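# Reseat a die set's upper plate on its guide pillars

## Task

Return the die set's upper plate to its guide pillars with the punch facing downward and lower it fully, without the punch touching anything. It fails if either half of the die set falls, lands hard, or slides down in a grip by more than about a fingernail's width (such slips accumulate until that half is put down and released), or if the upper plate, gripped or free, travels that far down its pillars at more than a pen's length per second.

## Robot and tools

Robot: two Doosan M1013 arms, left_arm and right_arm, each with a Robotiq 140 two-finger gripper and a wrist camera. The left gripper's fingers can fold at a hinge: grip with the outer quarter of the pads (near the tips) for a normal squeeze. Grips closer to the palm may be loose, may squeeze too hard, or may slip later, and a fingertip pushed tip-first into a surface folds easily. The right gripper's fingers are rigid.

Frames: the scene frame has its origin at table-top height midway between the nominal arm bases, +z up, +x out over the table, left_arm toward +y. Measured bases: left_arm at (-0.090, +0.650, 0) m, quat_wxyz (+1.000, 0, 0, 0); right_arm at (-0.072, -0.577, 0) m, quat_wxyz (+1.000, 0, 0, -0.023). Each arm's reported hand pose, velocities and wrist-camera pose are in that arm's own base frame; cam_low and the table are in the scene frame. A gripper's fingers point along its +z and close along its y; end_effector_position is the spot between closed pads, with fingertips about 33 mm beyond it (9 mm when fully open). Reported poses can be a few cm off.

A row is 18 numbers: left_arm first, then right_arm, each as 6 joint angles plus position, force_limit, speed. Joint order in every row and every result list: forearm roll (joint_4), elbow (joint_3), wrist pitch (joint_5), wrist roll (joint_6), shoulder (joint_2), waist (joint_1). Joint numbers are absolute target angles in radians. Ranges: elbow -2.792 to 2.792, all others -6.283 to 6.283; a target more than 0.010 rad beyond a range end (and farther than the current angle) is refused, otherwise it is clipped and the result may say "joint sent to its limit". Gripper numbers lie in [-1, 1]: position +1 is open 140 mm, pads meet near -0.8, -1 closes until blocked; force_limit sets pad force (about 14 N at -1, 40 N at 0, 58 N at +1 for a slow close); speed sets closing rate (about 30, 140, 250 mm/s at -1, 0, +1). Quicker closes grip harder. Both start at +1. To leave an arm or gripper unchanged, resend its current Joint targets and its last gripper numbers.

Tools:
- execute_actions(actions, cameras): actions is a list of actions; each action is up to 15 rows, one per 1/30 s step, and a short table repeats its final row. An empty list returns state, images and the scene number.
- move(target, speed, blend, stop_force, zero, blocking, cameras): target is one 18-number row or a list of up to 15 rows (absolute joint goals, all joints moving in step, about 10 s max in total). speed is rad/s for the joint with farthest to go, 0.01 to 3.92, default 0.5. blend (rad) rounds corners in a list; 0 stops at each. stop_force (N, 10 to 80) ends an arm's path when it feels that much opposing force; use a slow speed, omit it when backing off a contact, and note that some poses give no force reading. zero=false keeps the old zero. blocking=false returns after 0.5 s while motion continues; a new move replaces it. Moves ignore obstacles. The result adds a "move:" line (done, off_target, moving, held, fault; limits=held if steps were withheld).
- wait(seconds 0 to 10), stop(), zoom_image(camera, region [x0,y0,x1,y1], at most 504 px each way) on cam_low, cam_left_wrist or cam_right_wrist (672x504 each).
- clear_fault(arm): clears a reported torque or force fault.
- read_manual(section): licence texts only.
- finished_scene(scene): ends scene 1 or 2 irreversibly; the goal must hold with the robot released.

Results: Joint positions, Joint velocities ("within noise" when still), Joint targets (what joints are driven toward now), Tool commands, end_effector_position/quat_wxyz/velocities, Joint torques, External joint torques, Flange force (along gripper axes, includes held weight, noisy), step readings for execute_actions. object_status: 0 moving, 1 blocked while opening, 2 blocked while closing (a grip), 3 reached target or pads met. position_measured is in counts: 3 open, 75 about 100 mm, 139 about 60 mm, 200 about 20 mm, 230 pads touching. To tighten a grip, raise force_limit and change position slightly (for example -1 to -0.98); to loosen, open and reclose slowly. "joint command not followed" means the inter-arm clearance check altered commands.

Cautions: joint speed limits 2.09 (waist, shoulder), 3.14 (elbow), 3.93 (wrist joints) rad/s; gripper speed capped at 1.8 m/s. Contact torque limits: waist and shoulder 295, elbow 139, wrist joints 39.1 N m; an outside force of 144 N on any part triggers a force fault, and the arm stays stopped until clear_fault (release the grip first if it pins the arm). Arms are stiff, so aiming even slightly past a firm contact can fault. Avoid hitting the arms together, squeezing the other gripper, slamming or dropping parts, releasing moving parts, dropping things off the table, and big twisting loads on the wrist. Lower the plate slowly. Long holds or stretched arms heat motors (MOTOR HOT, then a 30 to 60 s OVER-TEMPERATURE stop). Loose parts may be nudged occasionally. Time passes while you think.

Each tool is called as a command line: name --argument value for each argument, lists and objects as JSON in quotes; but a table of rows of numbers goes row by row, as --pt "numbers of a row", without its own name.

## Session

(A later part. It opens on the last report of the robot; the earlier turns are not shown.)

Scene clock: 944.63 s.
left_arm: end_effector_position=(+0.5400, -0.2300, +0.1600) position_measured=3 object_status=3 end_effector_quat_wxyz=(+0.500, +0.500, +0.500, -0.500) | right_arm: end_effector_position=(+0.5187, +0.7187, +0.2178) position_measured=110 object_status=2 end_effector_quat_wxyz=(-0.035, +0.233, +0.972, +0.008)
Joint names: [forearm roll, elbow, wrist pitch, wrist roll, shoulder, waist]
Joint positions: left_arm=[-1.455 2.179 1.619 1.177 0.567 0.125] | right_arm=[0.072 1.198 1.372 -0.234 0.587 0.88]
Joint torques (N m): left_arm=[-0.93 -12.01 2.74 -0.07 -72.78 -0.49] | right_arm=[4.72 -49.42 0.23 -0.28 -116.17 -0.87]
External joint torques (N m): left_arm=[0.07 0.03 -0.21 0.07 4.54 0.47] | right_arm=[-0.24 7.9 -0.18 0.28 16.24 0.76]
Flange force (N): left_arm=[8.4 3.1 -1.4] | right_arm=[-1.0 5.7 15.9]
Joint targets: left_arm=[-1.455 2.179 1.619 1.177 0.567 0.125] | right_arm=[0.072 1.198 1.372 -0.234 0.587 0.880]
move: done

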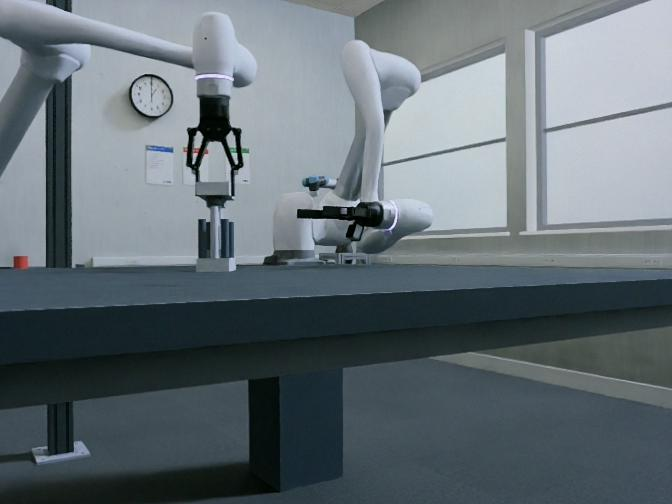

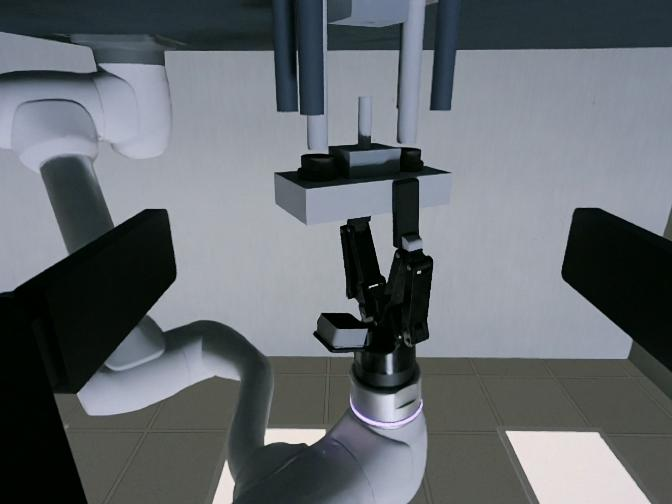

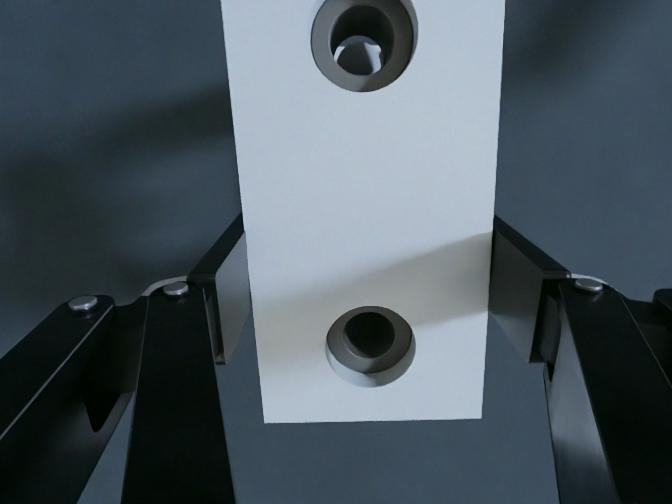

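move --target '[-1.4555,2.1786,1.6189,1.1771,0.5666,0.1248,1,1,-0.7,0.0724,1.2315,1.3280,-0.2375,0.5985,0.8803,-1,1,-1]' --speed 0.04 --stop_force 10 --cameras '["all"]'

zoom_image --camera "cam_left_wrist" --region '[260, 80, 460, 230]'

zoom_image --camera "cam_right_wrist" --region '[325, 10, 395, 80]'

zoom_image --camera "cam_low" --region '[185, 170, 245, 230]'

Scene clock: 967.77 s.
left_arm: end_effector_position=(+0.5400, -0.2300, +0.1600) position_measured=3 object_status=3 end_effector_quat_wxyz=(+0.500, +0.500, +0.500, -0.500) | right_arm: end_effector_position=(+0.5187, +0.7189, +0.2092) position_measured=110 object_status=2 end_effector_quat_wxyz=(-0.035, +0.233, +0.972, +0.009)
Joint names: [forearm roll, elbow, wrist pitch, wrist roll, shoulder, waist]
Joint positions: left_arm=[-1.455 2.179 1.619 1.177 0.567 0.125] | right_arm=[0.072 1.209 1.358 -0.235 0.591 0.88]
Joint torques (N m): left_arm=[-0.93 -12 2.75 -0.06 -72.81 -0.5] | right_arm=[0.75 -38.6 -2.49 -0.48 -92.02 -10.7]
External joint torques (N m): left_arm=[0.08 0.06 -0.23 0.06 4.88 0.44] | right_arm=[3.69 -2.61 2.54 0.48 -7.39 10.23]
Flange force (N): left_arm=[9.0 3.3 -1.4] | right_arm=[12.8 0.0 -9.1]
Joint targets: left_arm=[-1.455 2.179 1.619 1.177 0.567 0.125] | right_arm=[0.072 1.209 1.358 -0.235 0.591 0.880]
move: contact (right_arm); right_arm: the wrist pitch is farthest, 0.030 rad from its target

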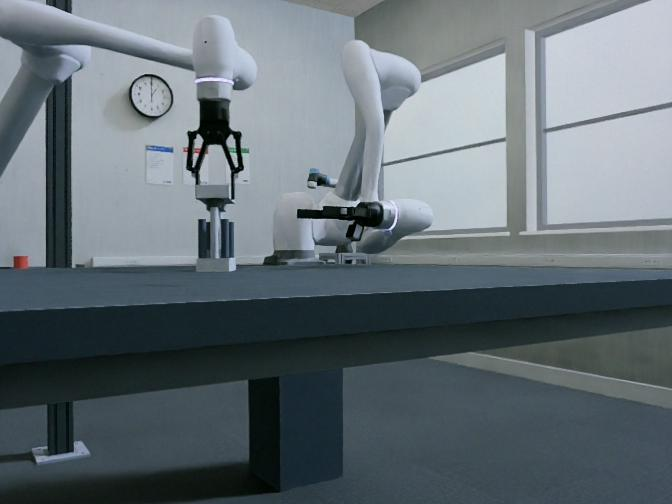

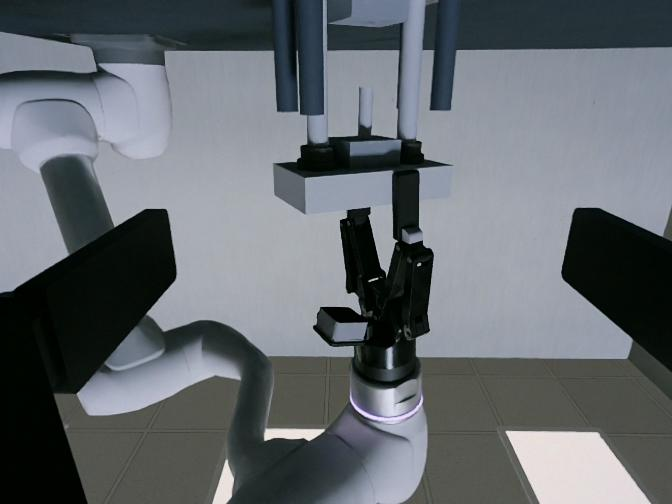

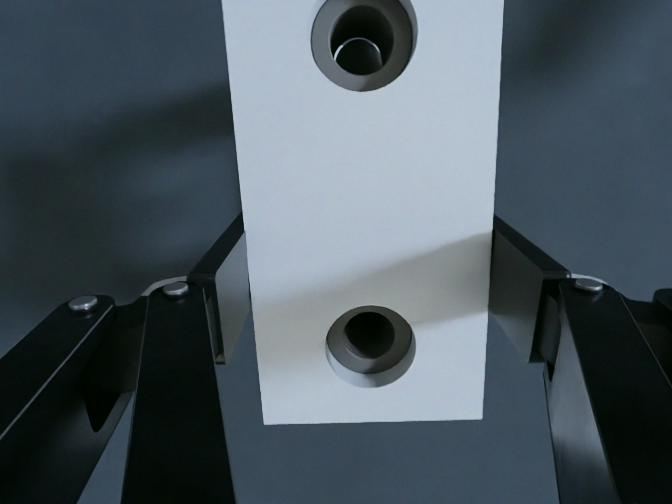

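Scaled by 2.520 from the camera's 672x504 image, which has a finer 960x720 frame.

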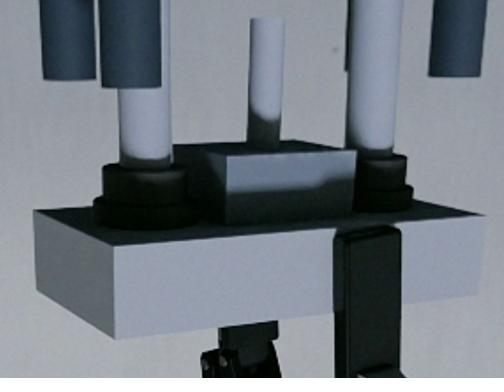

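Scaled by 7.200 from the camera's 672x504 image, which has a finer 960x720 frame.

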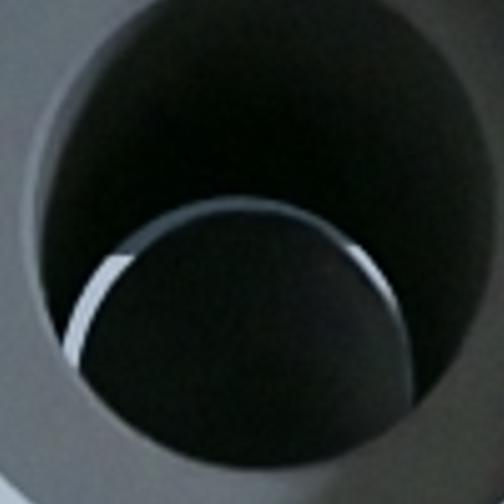

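Scaled by 8.400 from the camera's 672x504 image, which has a finer 960x720 frame.

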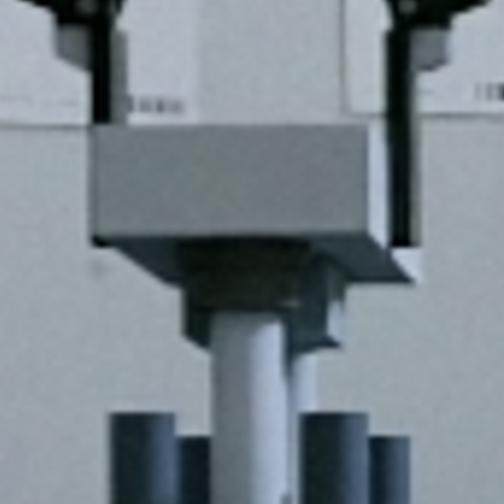

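move --target '[-1.4555,2.1786,1.6189,1.1771,0.5666,0.1248,1,1,-0.7,0.0718,1.2065,1.3625,-0.2346,0.5888,0.8807,-1,1,-1]' --speed 0.05

move --target '[-1.4555,2.1786,1.6189,1.1771,0.5666,0.1248,1,1,-0.7,0.0724,1.2323,1.3279,-0.2371,0.5978,0.8807,-1,1,-1]' --speed 0.04 --stop_force 10 --cameras '["all"]'

zoom_image --camera "cam_right_wrist" --region '[325, 10, 395, 80]'

zoom_image --camera "cam_left_wrist" --region '[360, 80, 460, 180]'

zoom_image --camera "cam_left_wrist" --region '[270, 80, 370, 180]'

Scene clock: 1010.17 s.
left_arm: end_effector_position=(+0.5400, -0.2300, +0.1600) position_measured=3 object_status=3 end_effector_quat_wxyz=(+0.500, +0.500, +0.500, -0.500) | right_arm: end_effector_position=(+0.5183, +0.7186, +0.2120) position_measured=110 object_status=2 end_effector_quat_wxyz=(-0.035, +0.233, +0.972, +0.008)
Joint names: [forearm roll, elbow, wrist pitch, wrist roll, shoulder, waist]
Joint positions: left_arm=[-1.455 2.179 1.619 1.177 0.567 0.125] | right_arm=[0.072 1.207 1.363 -0.235 0.589 0.881]
Joint torques (N m): left_arm=[-0.93 -12.01 2.75 -0.06 -72.79 -0.56] | right_arm=[4.73 -49.57 0.27 -0.31 -116 -0.81]
External joint torques (N m): left_arm=[0.07 0.05 -0.23 0.06 4.69 0.6] | right_arm=[-0.29 8.53 -0.23 0.31 17.23 0.93]
Flange force (N): left_arm=[8.7 3.2 -1.7] | right_arm=[-0.8 5.6 17.2]
Joint targets: left_arm=[-1.455 2.179 1.619 1.177 0.567 0.125] | right_arm=[0.072 1.206 1.363 -0.235 0.589 0.881]
move: done

Scene clock: 1010.87 s.
left_arm: end_effector_position=(+0.5400, -0.2300, +0.1600) position_measured=3 object_status=3 end_effector_quat_wxyz=(+0.500, +0.500, +0.500, -0.500) | right_arm: end_effector_position=(+0.5182, +0.7189, +0.2091) position_measured=110 object_status=2 end_effector_quat_wxyz=(-0.035, +0.233, +0.972, +0.009)
Joint names: [forearm roll, elbow, wrist pitch, wrist roll, shoulder, waist]
Joint positions: left_arm=[-1.455 2.179 1.619 1.177 0.567 0.125] | right_arm=[0.072 1.21 1.357 -0.235 0.59 0.881]
Joint torques (N m): left_arm=[-0.92 -12.01 2.75 -0.06 -72.9 -0.62] | right_arm=[2.94 -35.21 0.21 -0.21 -92.15 -6]
External joint torques (N m): left_arm=[0.07 0.09 -0.24 0.06 5.17 0.58] | right_arm=[1.53 -6.15 -0.16 0.21 -7.75 6.14]
Flange force (N): left_arm=[9.5 3.4 -1.7] | right_arm=[7.1 5.2 -9.6]
Joint targets: left_arm=[-1.455 2.179 1.619 1.177 0.567 0.125] | right_arm=[0.072 1.210 1.357 -0.235 0.590 0.881]
move: contact (right_arm); right_arm: the wrist pitch is farthest, 0.029 rad from its target

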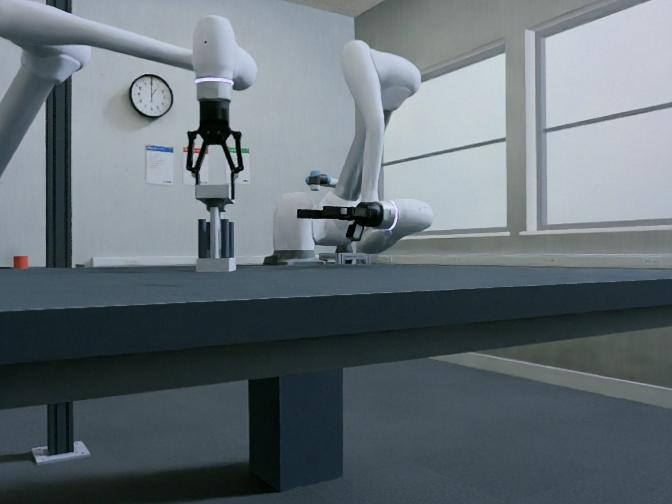

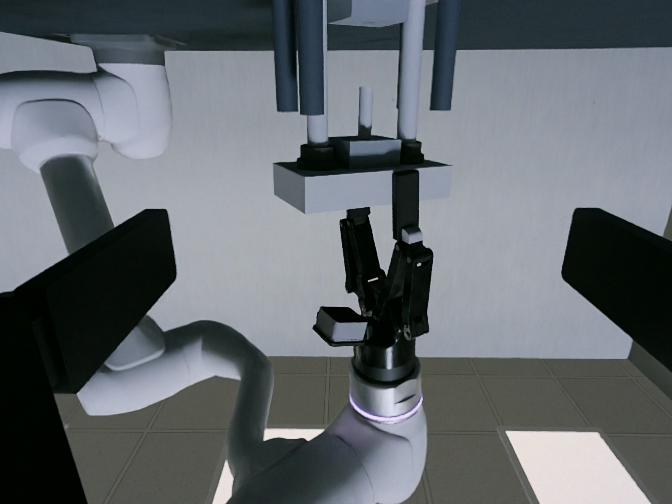

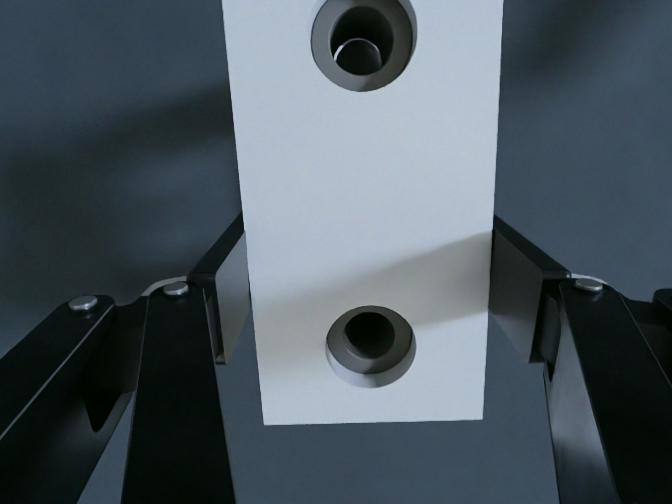

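Scaled by 7.200 from the camera's 672x504 image, which has a finer 960x720 frame.

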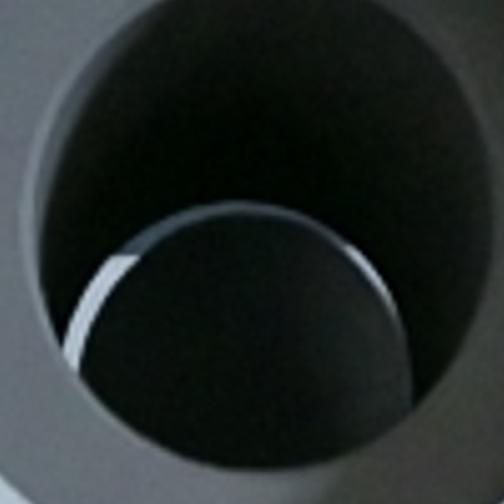

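Scaled by 5.040 from the camera's 672x504 image, which has a finer 960x720 frame.

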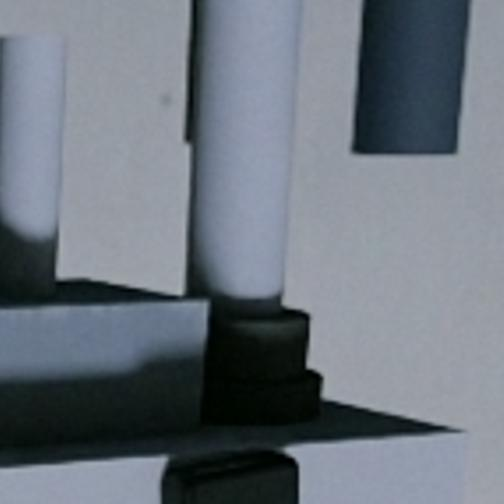

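Scaled by 5.040 from the camera's 672x504 image, which has a finer 960x720 frame.

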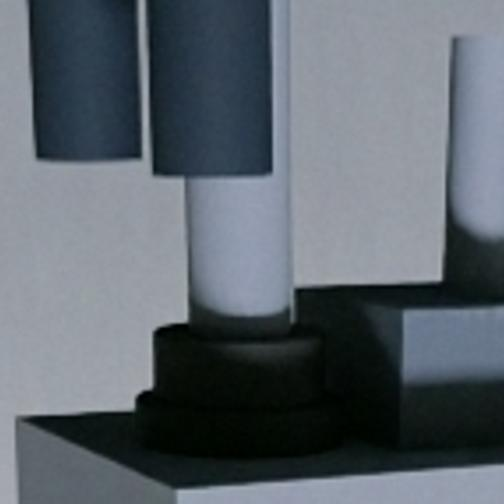

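zoom_image --camera "cam_low" --region '[200, 190, 230, 220]'

zoom_image --camera "cam_low" --region '[190, 180, 245, 280]'

Scaled by 16.800 from the camera's 672x504 image, which has a finer 960x720 frame.

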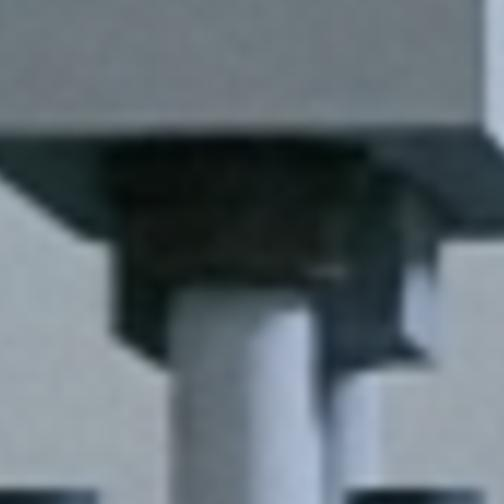

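Scaled by 5.040 from the camera's 672x504 image, which has a finer 960x720 frame.

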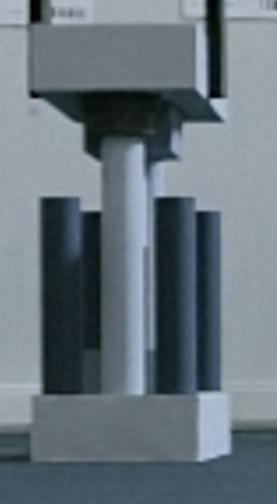

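move --target '[-1.1944,1.5323,1.9093,0.8719,0.8455,-0.0159,1,1,-0.7,0.0718,1.2065,1.3625,-0.2346,0.5888,0.8807,-1,1,-1]' --speed 0.4 --cameras '["cam_left_wrist"]'

zoom_image --camera "cam_left_wrist" --region '[240, 80, 440, 230]'

Scene clock: 1081.03 s.
left_arm: end_effector_position=(+0.6415, -0.2540, +0.1669) position_measured=3 object_status=3 end_effector_quat_wxyz=(+0.421, +0.571, +0.401, -0.579) | right_arm: end_effector_position=(+0.5182, +0.7187, +0.2111) position_measured=110 object_status=2 end_effector_quat_wxyz=(-0.035, +0.233, +0.972, +0.008)
Joint names: [forearm roll, elbow, wrist pitch, wrist roll, shoulder, waist]
Joint positions: left_arm=[-1.288 1.764 1.805 0.982 0.744 0.035] | right_arm=[0.072 1.208 1.361 -0.235 0.589 0.881]
Joint torques (N m): left_arm=[-2.94 -1.23 2.46 -0.05 -58.83 0.68] | right_arm=[4.67 -49.36 0.26 -0.31 -116.48 -0.28]
External joint torques (N m): left_arm=[2.15 -19.41 -0.21 0.05 -32.49 -0.63] | right_arm=[-0.25 8.43 -0.22 0.31 18.12 0.23]
External joint torques when the fault began: left_arm=[1.91 1.16 -0.11 0.16 -52.12 3.27]
Flange force (N): left_arm=[-42.6 9.8 -4.4] | right_arm=[-1.9 7.2 17.4]
Flange force when the fault began (N): left_arm=[-68.7 -50.7 17.3]
Joint targets: left_arm=[-1.288 1.766 1.804 0.982 0.744 0.035] | right_arm=[0.072 1.208 1.361 -0.235 0.589 0.881]
Tool commands: left_gripper/position=+1.0 left_gripper/force_limit=+1.0 left_gripper/speed=-0.701961 right_gripper/position=-1.0 right_gripper/force_limit=+1.0 right_gripper/speed=-1.0
FORCE FAULT: contact force on the left arm reached its limit, and that arm stopped. The contact can be on any part of that arm, not only on its tool. That arm's remaining commands of this call were not run. That arm is still stopped at the end of this call. While its stop runs, that arm takes no new command, but its gripper still runs the gripper command that each later call begins with.
CLEAR FAULT: the left arm stays stopped until you call clear_fault(arm="left_arm").
move: fault (left_arm); left_arm: the elbow is farthest, 0.232 rad from its target
Images, in order (width x height): cam_left_wrist 672x504.

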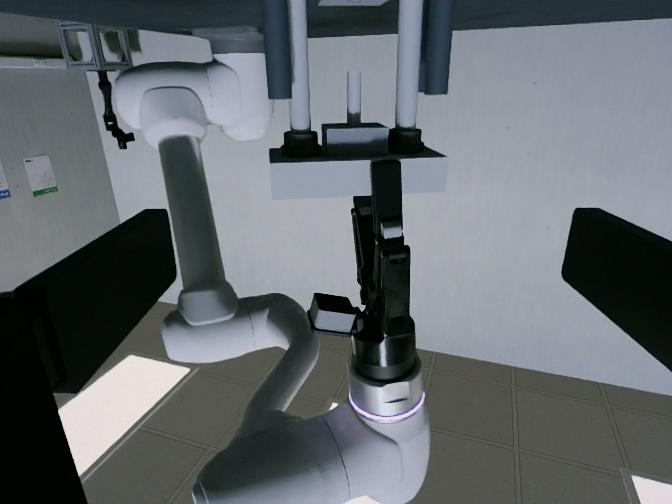

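Scaled by 2.520 from the camera's 672x504 image, which has a finer 960x720 frame.

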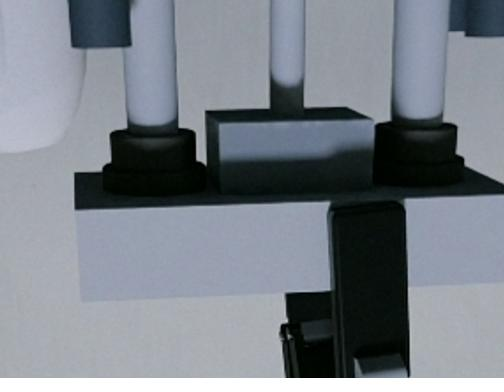

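clear_fault --arm "left_arm" --cameras '["cam_left_wrist"]'

zoom_image --camera "cam_left_wrist" --region '[375, 100, 435, 160]'

zoom_image --camera "cam_left_wrist" --region '[270, 100, 330, 160]'

Scene clock: 1108.43 s.
left_arm: end_effector_position=(+0.6415, -0.2540, +0.1669) position_measured=3 object_status=3 end_effector_quat_wxyz=(+0.421, +0.571, +0.401, -0.579) | right_arm: end_effector_position=(+0.5182, +0.7187, +0.2111) position_measured=110 object_status=2 end_effector_quat_wxyz=(-0.035, +0.233, +0.972, +0.008)
Joint names: [forearm roll, elbow, wrist pitch, wrist roll, shoulder, waist]
Joint positions: left_arm=[-1.288 1.764 1.805 0.982 0.744 0.035] | right_arm=[0.072 1.208 1.361 -0.235 0.589 0.881]
Joint torques (N m): left_arm=[-2.97 -1.29 2.46 -0.05 -60.15 0.64] | right_arm=[4.8 -49.41 0.32 -0.37 -115.84 -1]
External joint torques (N m): left_arm=[2.18 -19.3 -0.22 0.05 -30.89 -0.67] | right_arm=[-0.36 8.28 -0.27 0.37 16.85 0.92]
Flange force (N): left_arm=[-40.4 11.0 -5.0] | right_arm=[-0.7 5.6 16.9]
Joint targets: left_arm=[-1.288 1.764 1.805 0.982 0.744 0.035] | right_arm=[0.072 1.208 1.361 -0.235 0.589 0.881]
Tool commands: left_gripper/position=+1.0 left_gripper/force_limit=+1.0 left_gripper/speed=-0.701961 right_gripper/position=-1.0 right_gripper/force_limit=+1.0 right_gripper/speed=-1.0
FORCE FAULT, CONTINUED: the left arm's stop, for the force fault that an earlier result reported, is over. The call counts as one of the actions that you can send in this scene. That arm's target is now where it stood when the stop ended, not its last command. That arm accepts commands again.
CLEAR FAULT: your call cleared the left arm's force fault. If the contact force or a joint's load stays at its limit, that arm stops again.
Images, in order (width x height): cam_left_wrist 672x504.

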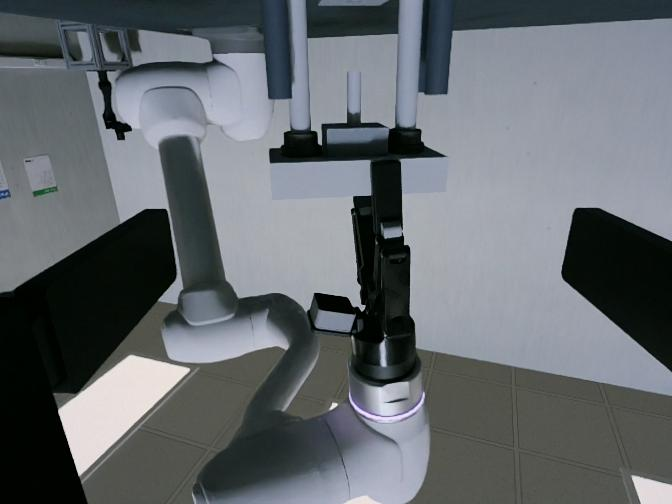

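Scaled by 8.400 from the camera's 672x504 image, which has a finer 960x720 frame.

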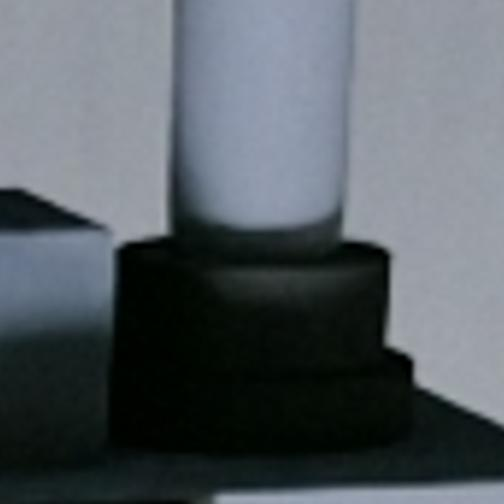

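Scaled by 8.400 from the camera's 672x504 image, which has a finer 960x720 frame.

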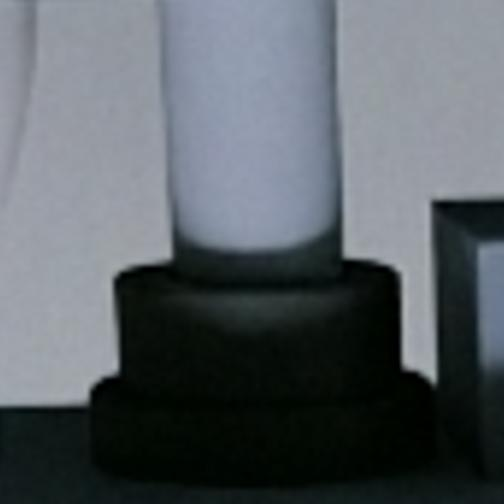

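move --pt "-1.4555 2.1786 1.6189 1.1771 0.5666 0.1248 1 1 -0.7 0.0707 1.1005 1.49 -0.2258 0.567 0.8807 -1 1 -1" --pt "-1.4555 2.1786 1.6189 1.1771 0.5666 0.1248 1 1 -0.7 -0.0719 1.1338 1.4536 -3.2524 0.5459 0.9809 -1 1 -1" --pt "-1.4555 2.1786 1.6189 1.1771 0.5666 0.1248 1 1 -0.7 -0.0735 1.2311 1.3354 -3.2437 0.5670 0.9809 -1 1 -1" --speed '[0.3,0.8,0.12]' --cameras '["all"]'

zoom_image --camera "cam_left_wrist" --region '[260, 80, 460, 230]'

zoom_image --camera "cam_right_wrist" --region '[300, 0, 420, 110]'

zoom_image --camera "cam_low" --region '[185, 170, 245, 230]'

Scene clock: 1194.63 s.
left_arm: end_effector_position=(+0.5400, -0.2300, +0.1600) position_measured=3 object_status=3 end_effector_quat_wxyz=(+0.500, +0.500, +0.500, -0.500) | right_arm: end_effector_position=(+0.4809, +0.7376, +0.2176) position_measured=110 object_status=2 end_effector_quat_wxyz=(+0.008, +0.972, -0.233, +0.035)
Joint names: [forearm roll, elbow, wrist pitch, wrist roll, shoulder, waist]
Joint positions: left_arm=[-1.456 2.179 1.619 1.177 0.567 0.125] | right_arm=[-0.074 1.231 1.335 -3.244 0.567 0.981]
Joint torques (N m): left_arm=[-0.9 -11.98 2.75 -0.06 -72.69 -0.65] | right_arm=[2.77 -49.74 -0.1 -0.37 -114.6 -1.27]
External joint torques (N m): left_arm=[0.05 0.04 -0.23 0.06 4.85 0.54] | right_arm=[1.17 8.84 0.07 0.37 17.99 0.91]
Flange force (N): left_arm=[9.0 3.3 -1.5] | right_arm=[-2.2 -6.5 17.5]
Joint targets: left_arm=[-1.455 2.179 1.619 1.177 0.567 0.125] | right_arm=[-0.074 1.231 1.335 -3.244 0.567 0.981]
move: done

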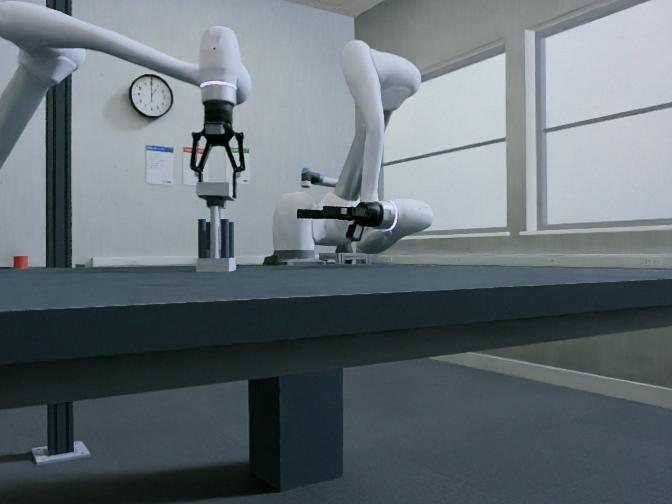

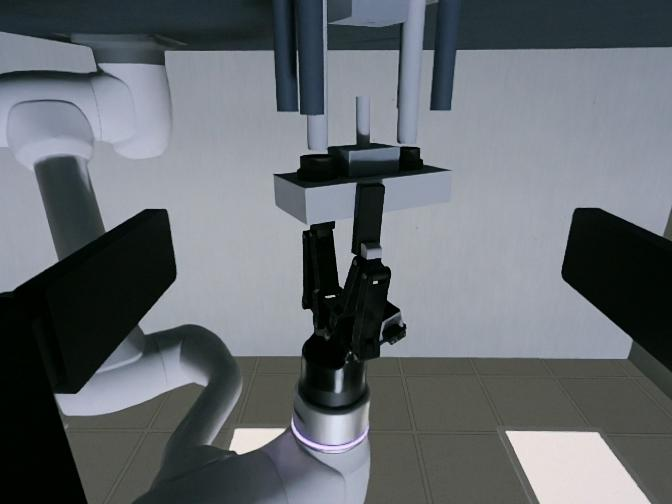

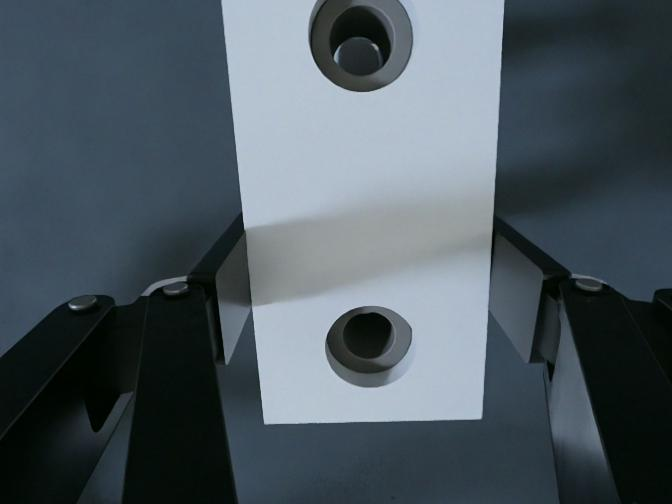

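Scaled by 2.520 from the camera's 672x504 image, which has a finer 960x720 frame.

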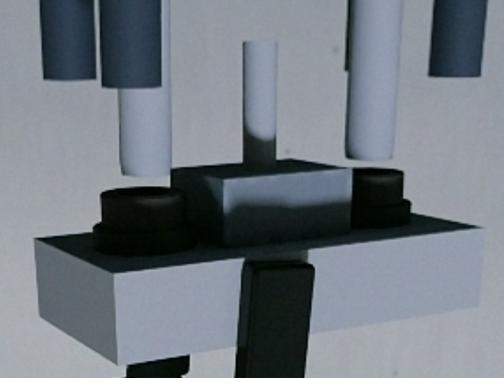

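Scaled by 4.200 from the camera's 672x504 image, which has a finer 960x720 frame.

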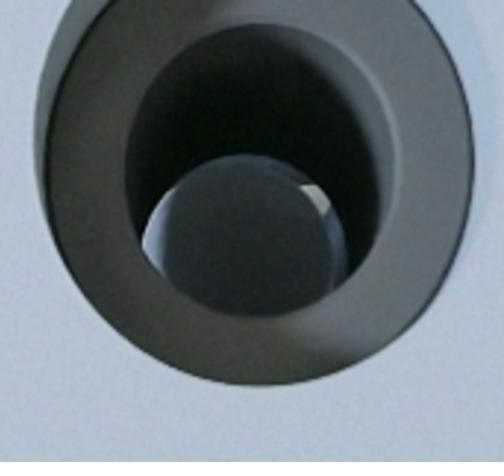

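Scaled by 8.400 from the camera's 672x504 image, which has a finer 960x720 frame.

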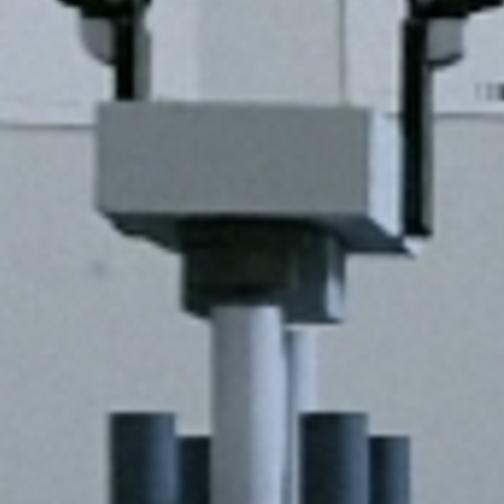

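zoom_image --camera "cam_right_wrist" --region '[325, 10, 395, 80]'

Scaled by 7.200 from the camera's 672x504 image, which has a finer 960x720 frame.

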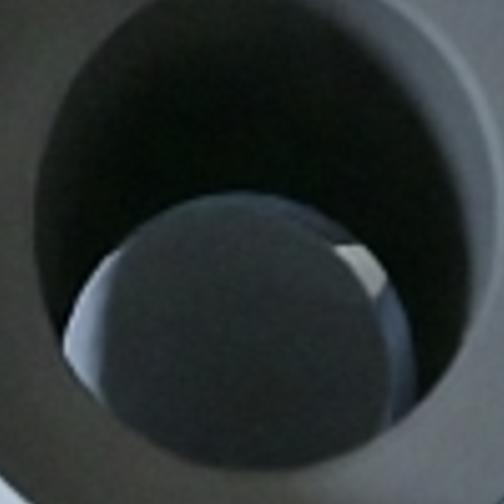

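move --pt "-1.4555 2.1786 1.6189 1.1771 0.5666 0.1248 1 1 -0.7 -0.0735 1.2279 1.3369 -3.2441 0.5688 0.9802 -1 1 -1" --pt "-1.4555 2.1786 1.6189 1.1771 0.5666 0.1248 1 1 -0.7 -0.0743 1.2605 1.2924 -3.2405 0.5808 0.9802 -1 1 -1" --speed 0.04 --stop_force 10 --cameras '["all"]'

zoom_image --camera "cam_right_wrist" --region '[325, 10, 395, 80]'

zoom_image --camera "cam_left_wrist" --region '[260, 80, 460, 230]'

zoom_image --camera "cam_low" --region '[185, 170, 245, 230]'

Scene clock: 1245.00 s.
left_arm: end_effector_position=(+0.5400, -0.2300, +0.1600) position_measured=3 object_status=3 end_effector_quat_wxyz=(+0.500, +0.500, +0.500, -0.500) | right_arm: end_effector_position=(+0.4822, +0.7384, +0.2041) position_measured=110 object_status=2 end_effector_quat_wxyz=(+0.008, +0.972, -0.233, +0.035)
Joint names: [forearm roll, elbow, wrist pitch, wrist roll, shoulder, waist]
Joint positions: left_arm=[-1.456 2.179 1.619 1.177 0.567 0.125] | right_arm=[-0.074 1.244 1.315 -3.242 0.575 0.98]
Joint torques (N m): left_arm=[-0.93 -12.07 2.77 -0.06 -72.54 -0.43] | right_arm=[2.28 -46.14 -2.85 -0.5 -102.33 -3.36]
External joint torques (N m): left_arm=[0.09 0.18 -0.26 0.06 4.96 0.42] | right_arm=[1.66 5.28 2.82 0.5 4.74 3.34]
Flange force (N): left_arm=[9.2 3.2 -1.4] | right_arm=[-5.1 2.9 3.3]
Joint targets: left_arm=[-1.455 2.179 1.619 1.177 0.567 0.125] | right_arm=[-0.074 1.244 1.315 -3.242 0.575 0.980]
move: contact (right_arm); path passed 1 of 2 targets; right_arm: the wrist pitch is farthest, 0.022 rad from its target

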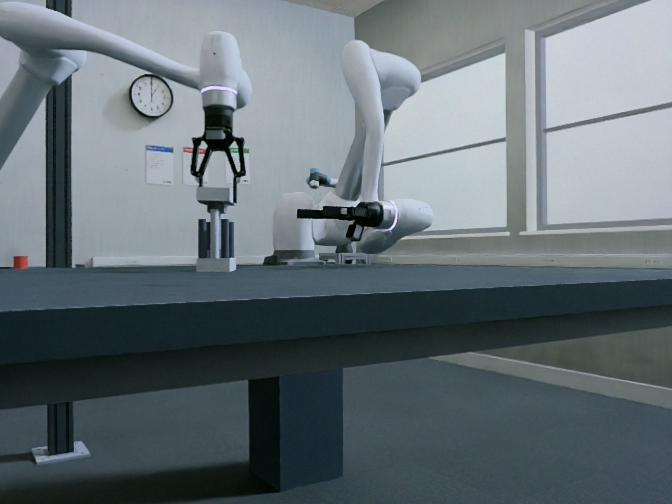

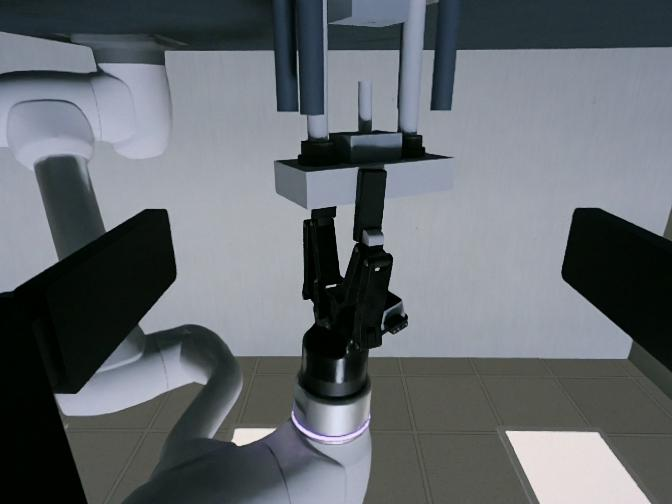

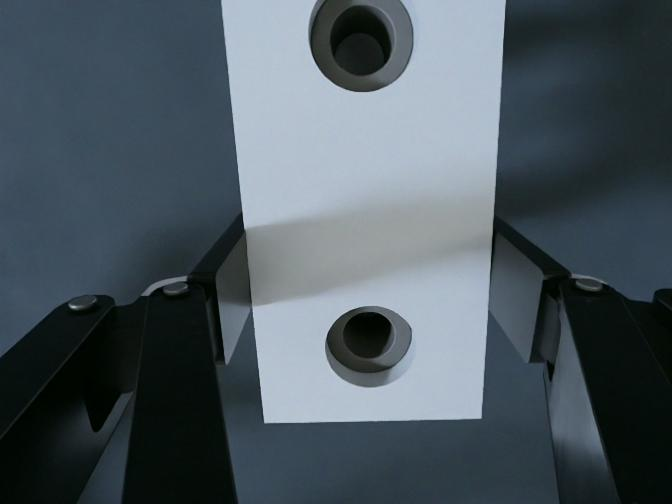

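Scaled by 7.200 from the camera's 672x504 image, which has a finer 960x720 frame.

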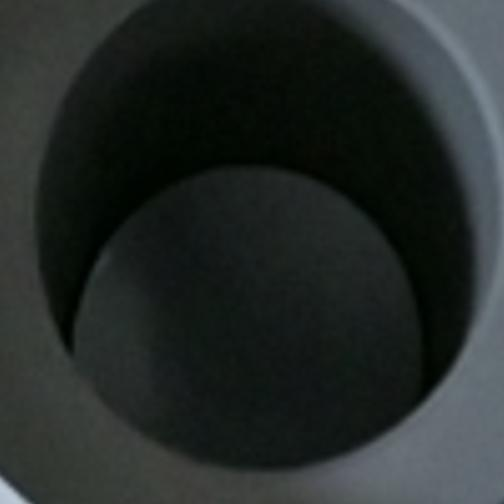

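Scaled by 2.520 from the camera's 672x504 image, which has a finer 960x720 frame.

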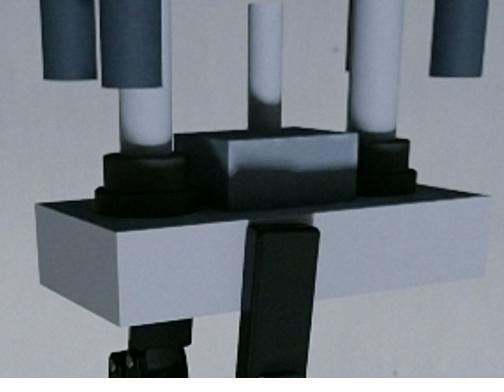

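Scaled by 8.400 from the camera's 672x504 image, which has a finer 960x720 frame.

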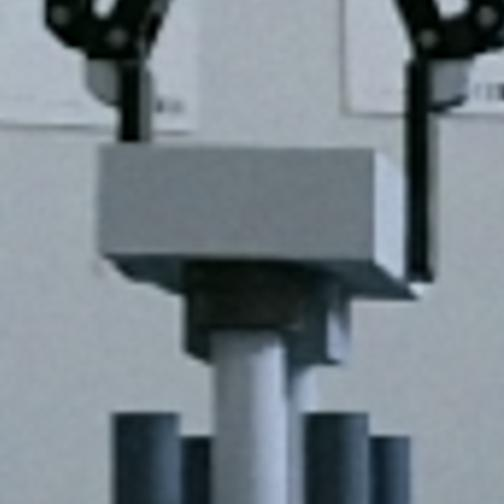

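move --pt "-1.4555 2.1786 1.6189 1.1771 0.5666 0.1248 1 1 -0.7 -0.0746 1.2708 1.2793 -3.2394 0.5835 0.9804 -1 1 -1" --pt "-1.4555 2.1786 1.6189 1.1771 0.5666 0.1248 1 1 -0.7 -0.0752 1.2940 1.2457 -3.2368 0.5941 0.9804 -1 1 -1" --speed 0.03 --stop_force 15 --cameras '["cam_left_wrist","cam_low"]'

zoom_image --camera "cam_left_wrist" --region '[260, 50, 460, 200]'

Scene clock: 1265.07 s.
left_arm: end_effector_position=(+0.5400, -0.2300, +0.1600) position_measured=3 object_status=3 end_effector_quat_wxyz=(+0.500, +0.500, +0.500, -0.500) | right_arm: end_effector_position=(+0.4822, +0.7385, +0.2028) position_measured=110 object_status=2 end_effector_quat_wxyz=(+0.008, +0.972, -0.233, +0.035)
Joint names: [forearm roll, elbow, wrist pitch, wrist roll, shoulder, waist]
Joint positions: left_arm=[-1.456 2.179 1.619 1.177 0.567 0.125] | right_arm=[-0.074 1.246 1.312 -3.242 0.575 0.98]
Joint torques (N m): left_arm=[-0.91 -11.99 2.74 -0.06 -72.9 -0.7] | right_arm=[1.58 -35.13 -4.67 -0.36 -78.74 -8.23]
External joint torques (N m): left_arm=[0.05 0.02 -0.21 0.06 4.72 0.65] | right_arm=[2.37 -5.7 4.64 0.36 -18.87 8.42]
Flange force (N): left_arm=[8.7 3.3 -1.8] | right_arm=[-9.6 9.8 -22.7]
Joint targets: left_arm=[-1.455 2.179 1.619 1.177 0.567 0.125] | right_arm=[-0.074 1.246 1.312 -3.242 0.575 0.980]
move: contact (right_arm); path passed 0 of 2 targets; right_arm: the wrist pitch is farthest, 0.067 rad from its target
Images, in order (width x height): cam_low 672x504, cam_left_wrist 672x504.

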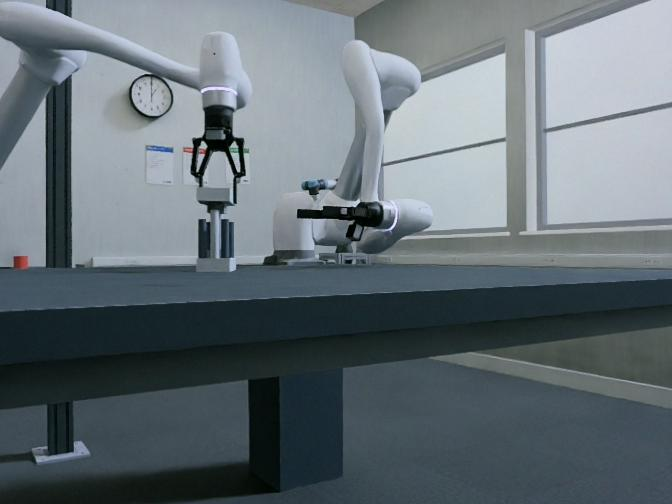

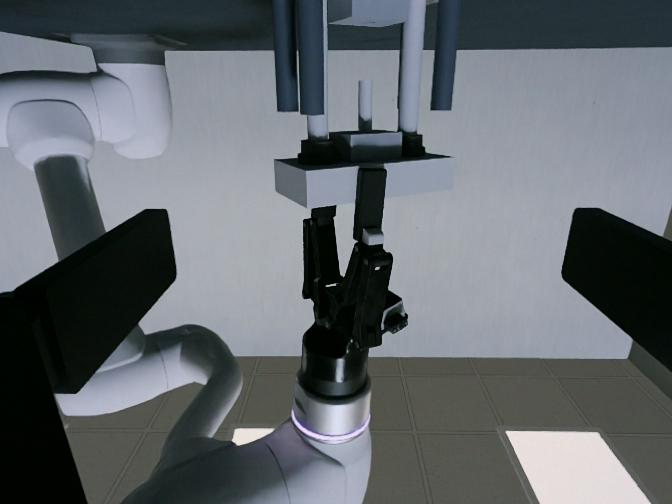

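Scaled by 2.520 from the camera's 672x504 image, which has a finer 960x720 frame.

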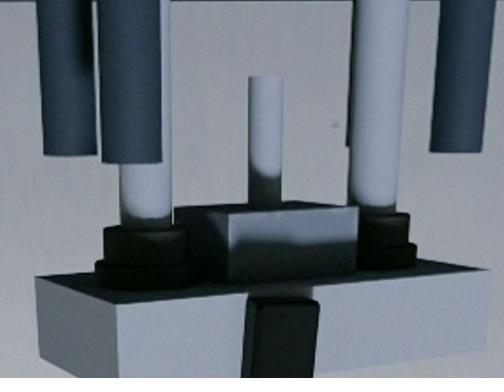

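move --target '[-1.4555,2.1786,1.6189,1.1771,0.5666,0.1248,1,1,-0.7,-0.0741,1.2464,1.3140,-3.2420,0.5732,0.9805,-1,1,-1]' --speed 0.03

move --pt "-1.4555 2.1786 1.6189 1.1771 0.5666 0.1248 1 1 -0.7 -0.0746 1.2712 1.2793 -3.2394 0.5831 0.9805 -1 1 -1" --pt "-1.4555 2.1786 1.6189 1.1771 0.5666 0.1248 1 1 -0.7 -0.0752 1.2945 1.2453 -3.2368 0.5940 0.9805 -1 1 -1" --speed 0.03 --stop_force 15

Scene clock: 1289.97 s.
left_arm: end_effector_position=(+0.5400, -0.2300, +0.1600) position_measured=3 object_status=3 end_effector_quat_wxyz=(+0.500, +0.500, +0.500, -0.500) | right_arm: end_effector_position=(+0.4814, +0.7377, +0.2039) position_measured=110 object_status=2 end_effector_quat_wxyz=(+0.009, +0.972, -0.233, +0.035)
Joint names: [forearm roll, elbow, wrist pitch, wrist roll, shoulder, waist]
Joint positions: left_arm=[-1.456 2.179 1.619 1.177 0.567 0.125] | right_arm=[-0.074 1.247 1.314 -3.242 0.573 0.98]
Joint torques (N m): left_arm=[-0.91 -12.03 2.77 -0.07 -72.78 -0.36] | right_arm=[3.43 -57.59 1.77 -0.11 -129.93 0.47]
External joint torques (N m): left_arm=[0.06 0.1 -0.25 0.07 4.97 0.52] | right_arm=[0.49 17.05 -1.8 0.11 33.27 -0.46]
Flange force (N): left_arm=[9.2 3.3 -1.5] | right_arm=[-1.5 -7.4 36.7]
Joint targets: left_arm=[-1.455 2.179 1.619 1.177 0.567 0.125] | right_arm=[-0.074 1.246 1.314 -3.242 0.573 0.981]
move: done

Scene clock: 1290.63 s.
left_arm: end_effector_position=(+0.5400, -0.2300, +0.1600) position_measured=3 object_status=3 end_effector_quat_wxyz=(+0.500, +0.500, +0.500, -0.500) | right_arm: end_effector_position=(+0.4814, +0.7378, +0.2033) position_measured=110 object_status=2 end_effector_quat_wxyz=(+0.008, +0.972, -0.233, +0.035)
Joint names: [forearm roll, elbow, wrist pitch, wrist roll, shoulder, waist]
Joint positions: left_arm=[-1.456 2.179 1.619 1.177 0.567 0.125] | right_arm=[-0.074 1.248 1.312 -3.242 0.573 0.981]
Joint torques (N m): left_arm=[-0.91 -11.99 2.74 -0.04 -72.65 -0.55] | right_arm=[3.61 -45.34 -2.17 -0.17 -102.81 -1.37]
External joint torques (N m): left_arm=[0.05 0.03 -0.22 0.04 4.59 0.5] | right_arm=[0.31 4.73 2.14 0.17 6 1.46]
Flange force (N): left_arm=[8.4 3.2 -1.5] | right_arm=[-2.4 0.3 4.5]
Joint targets: left_arm=[-1.455 2.179 1.619 1.177 0.567 0.125] | right_arm=[-0.074 1.248 1.312 -3.242 0.573 0.981]
move: contact (right_arm); path passed 0 of 2 targets; right_arm: the wrist pitch is farthest, 0.067 rad from its target


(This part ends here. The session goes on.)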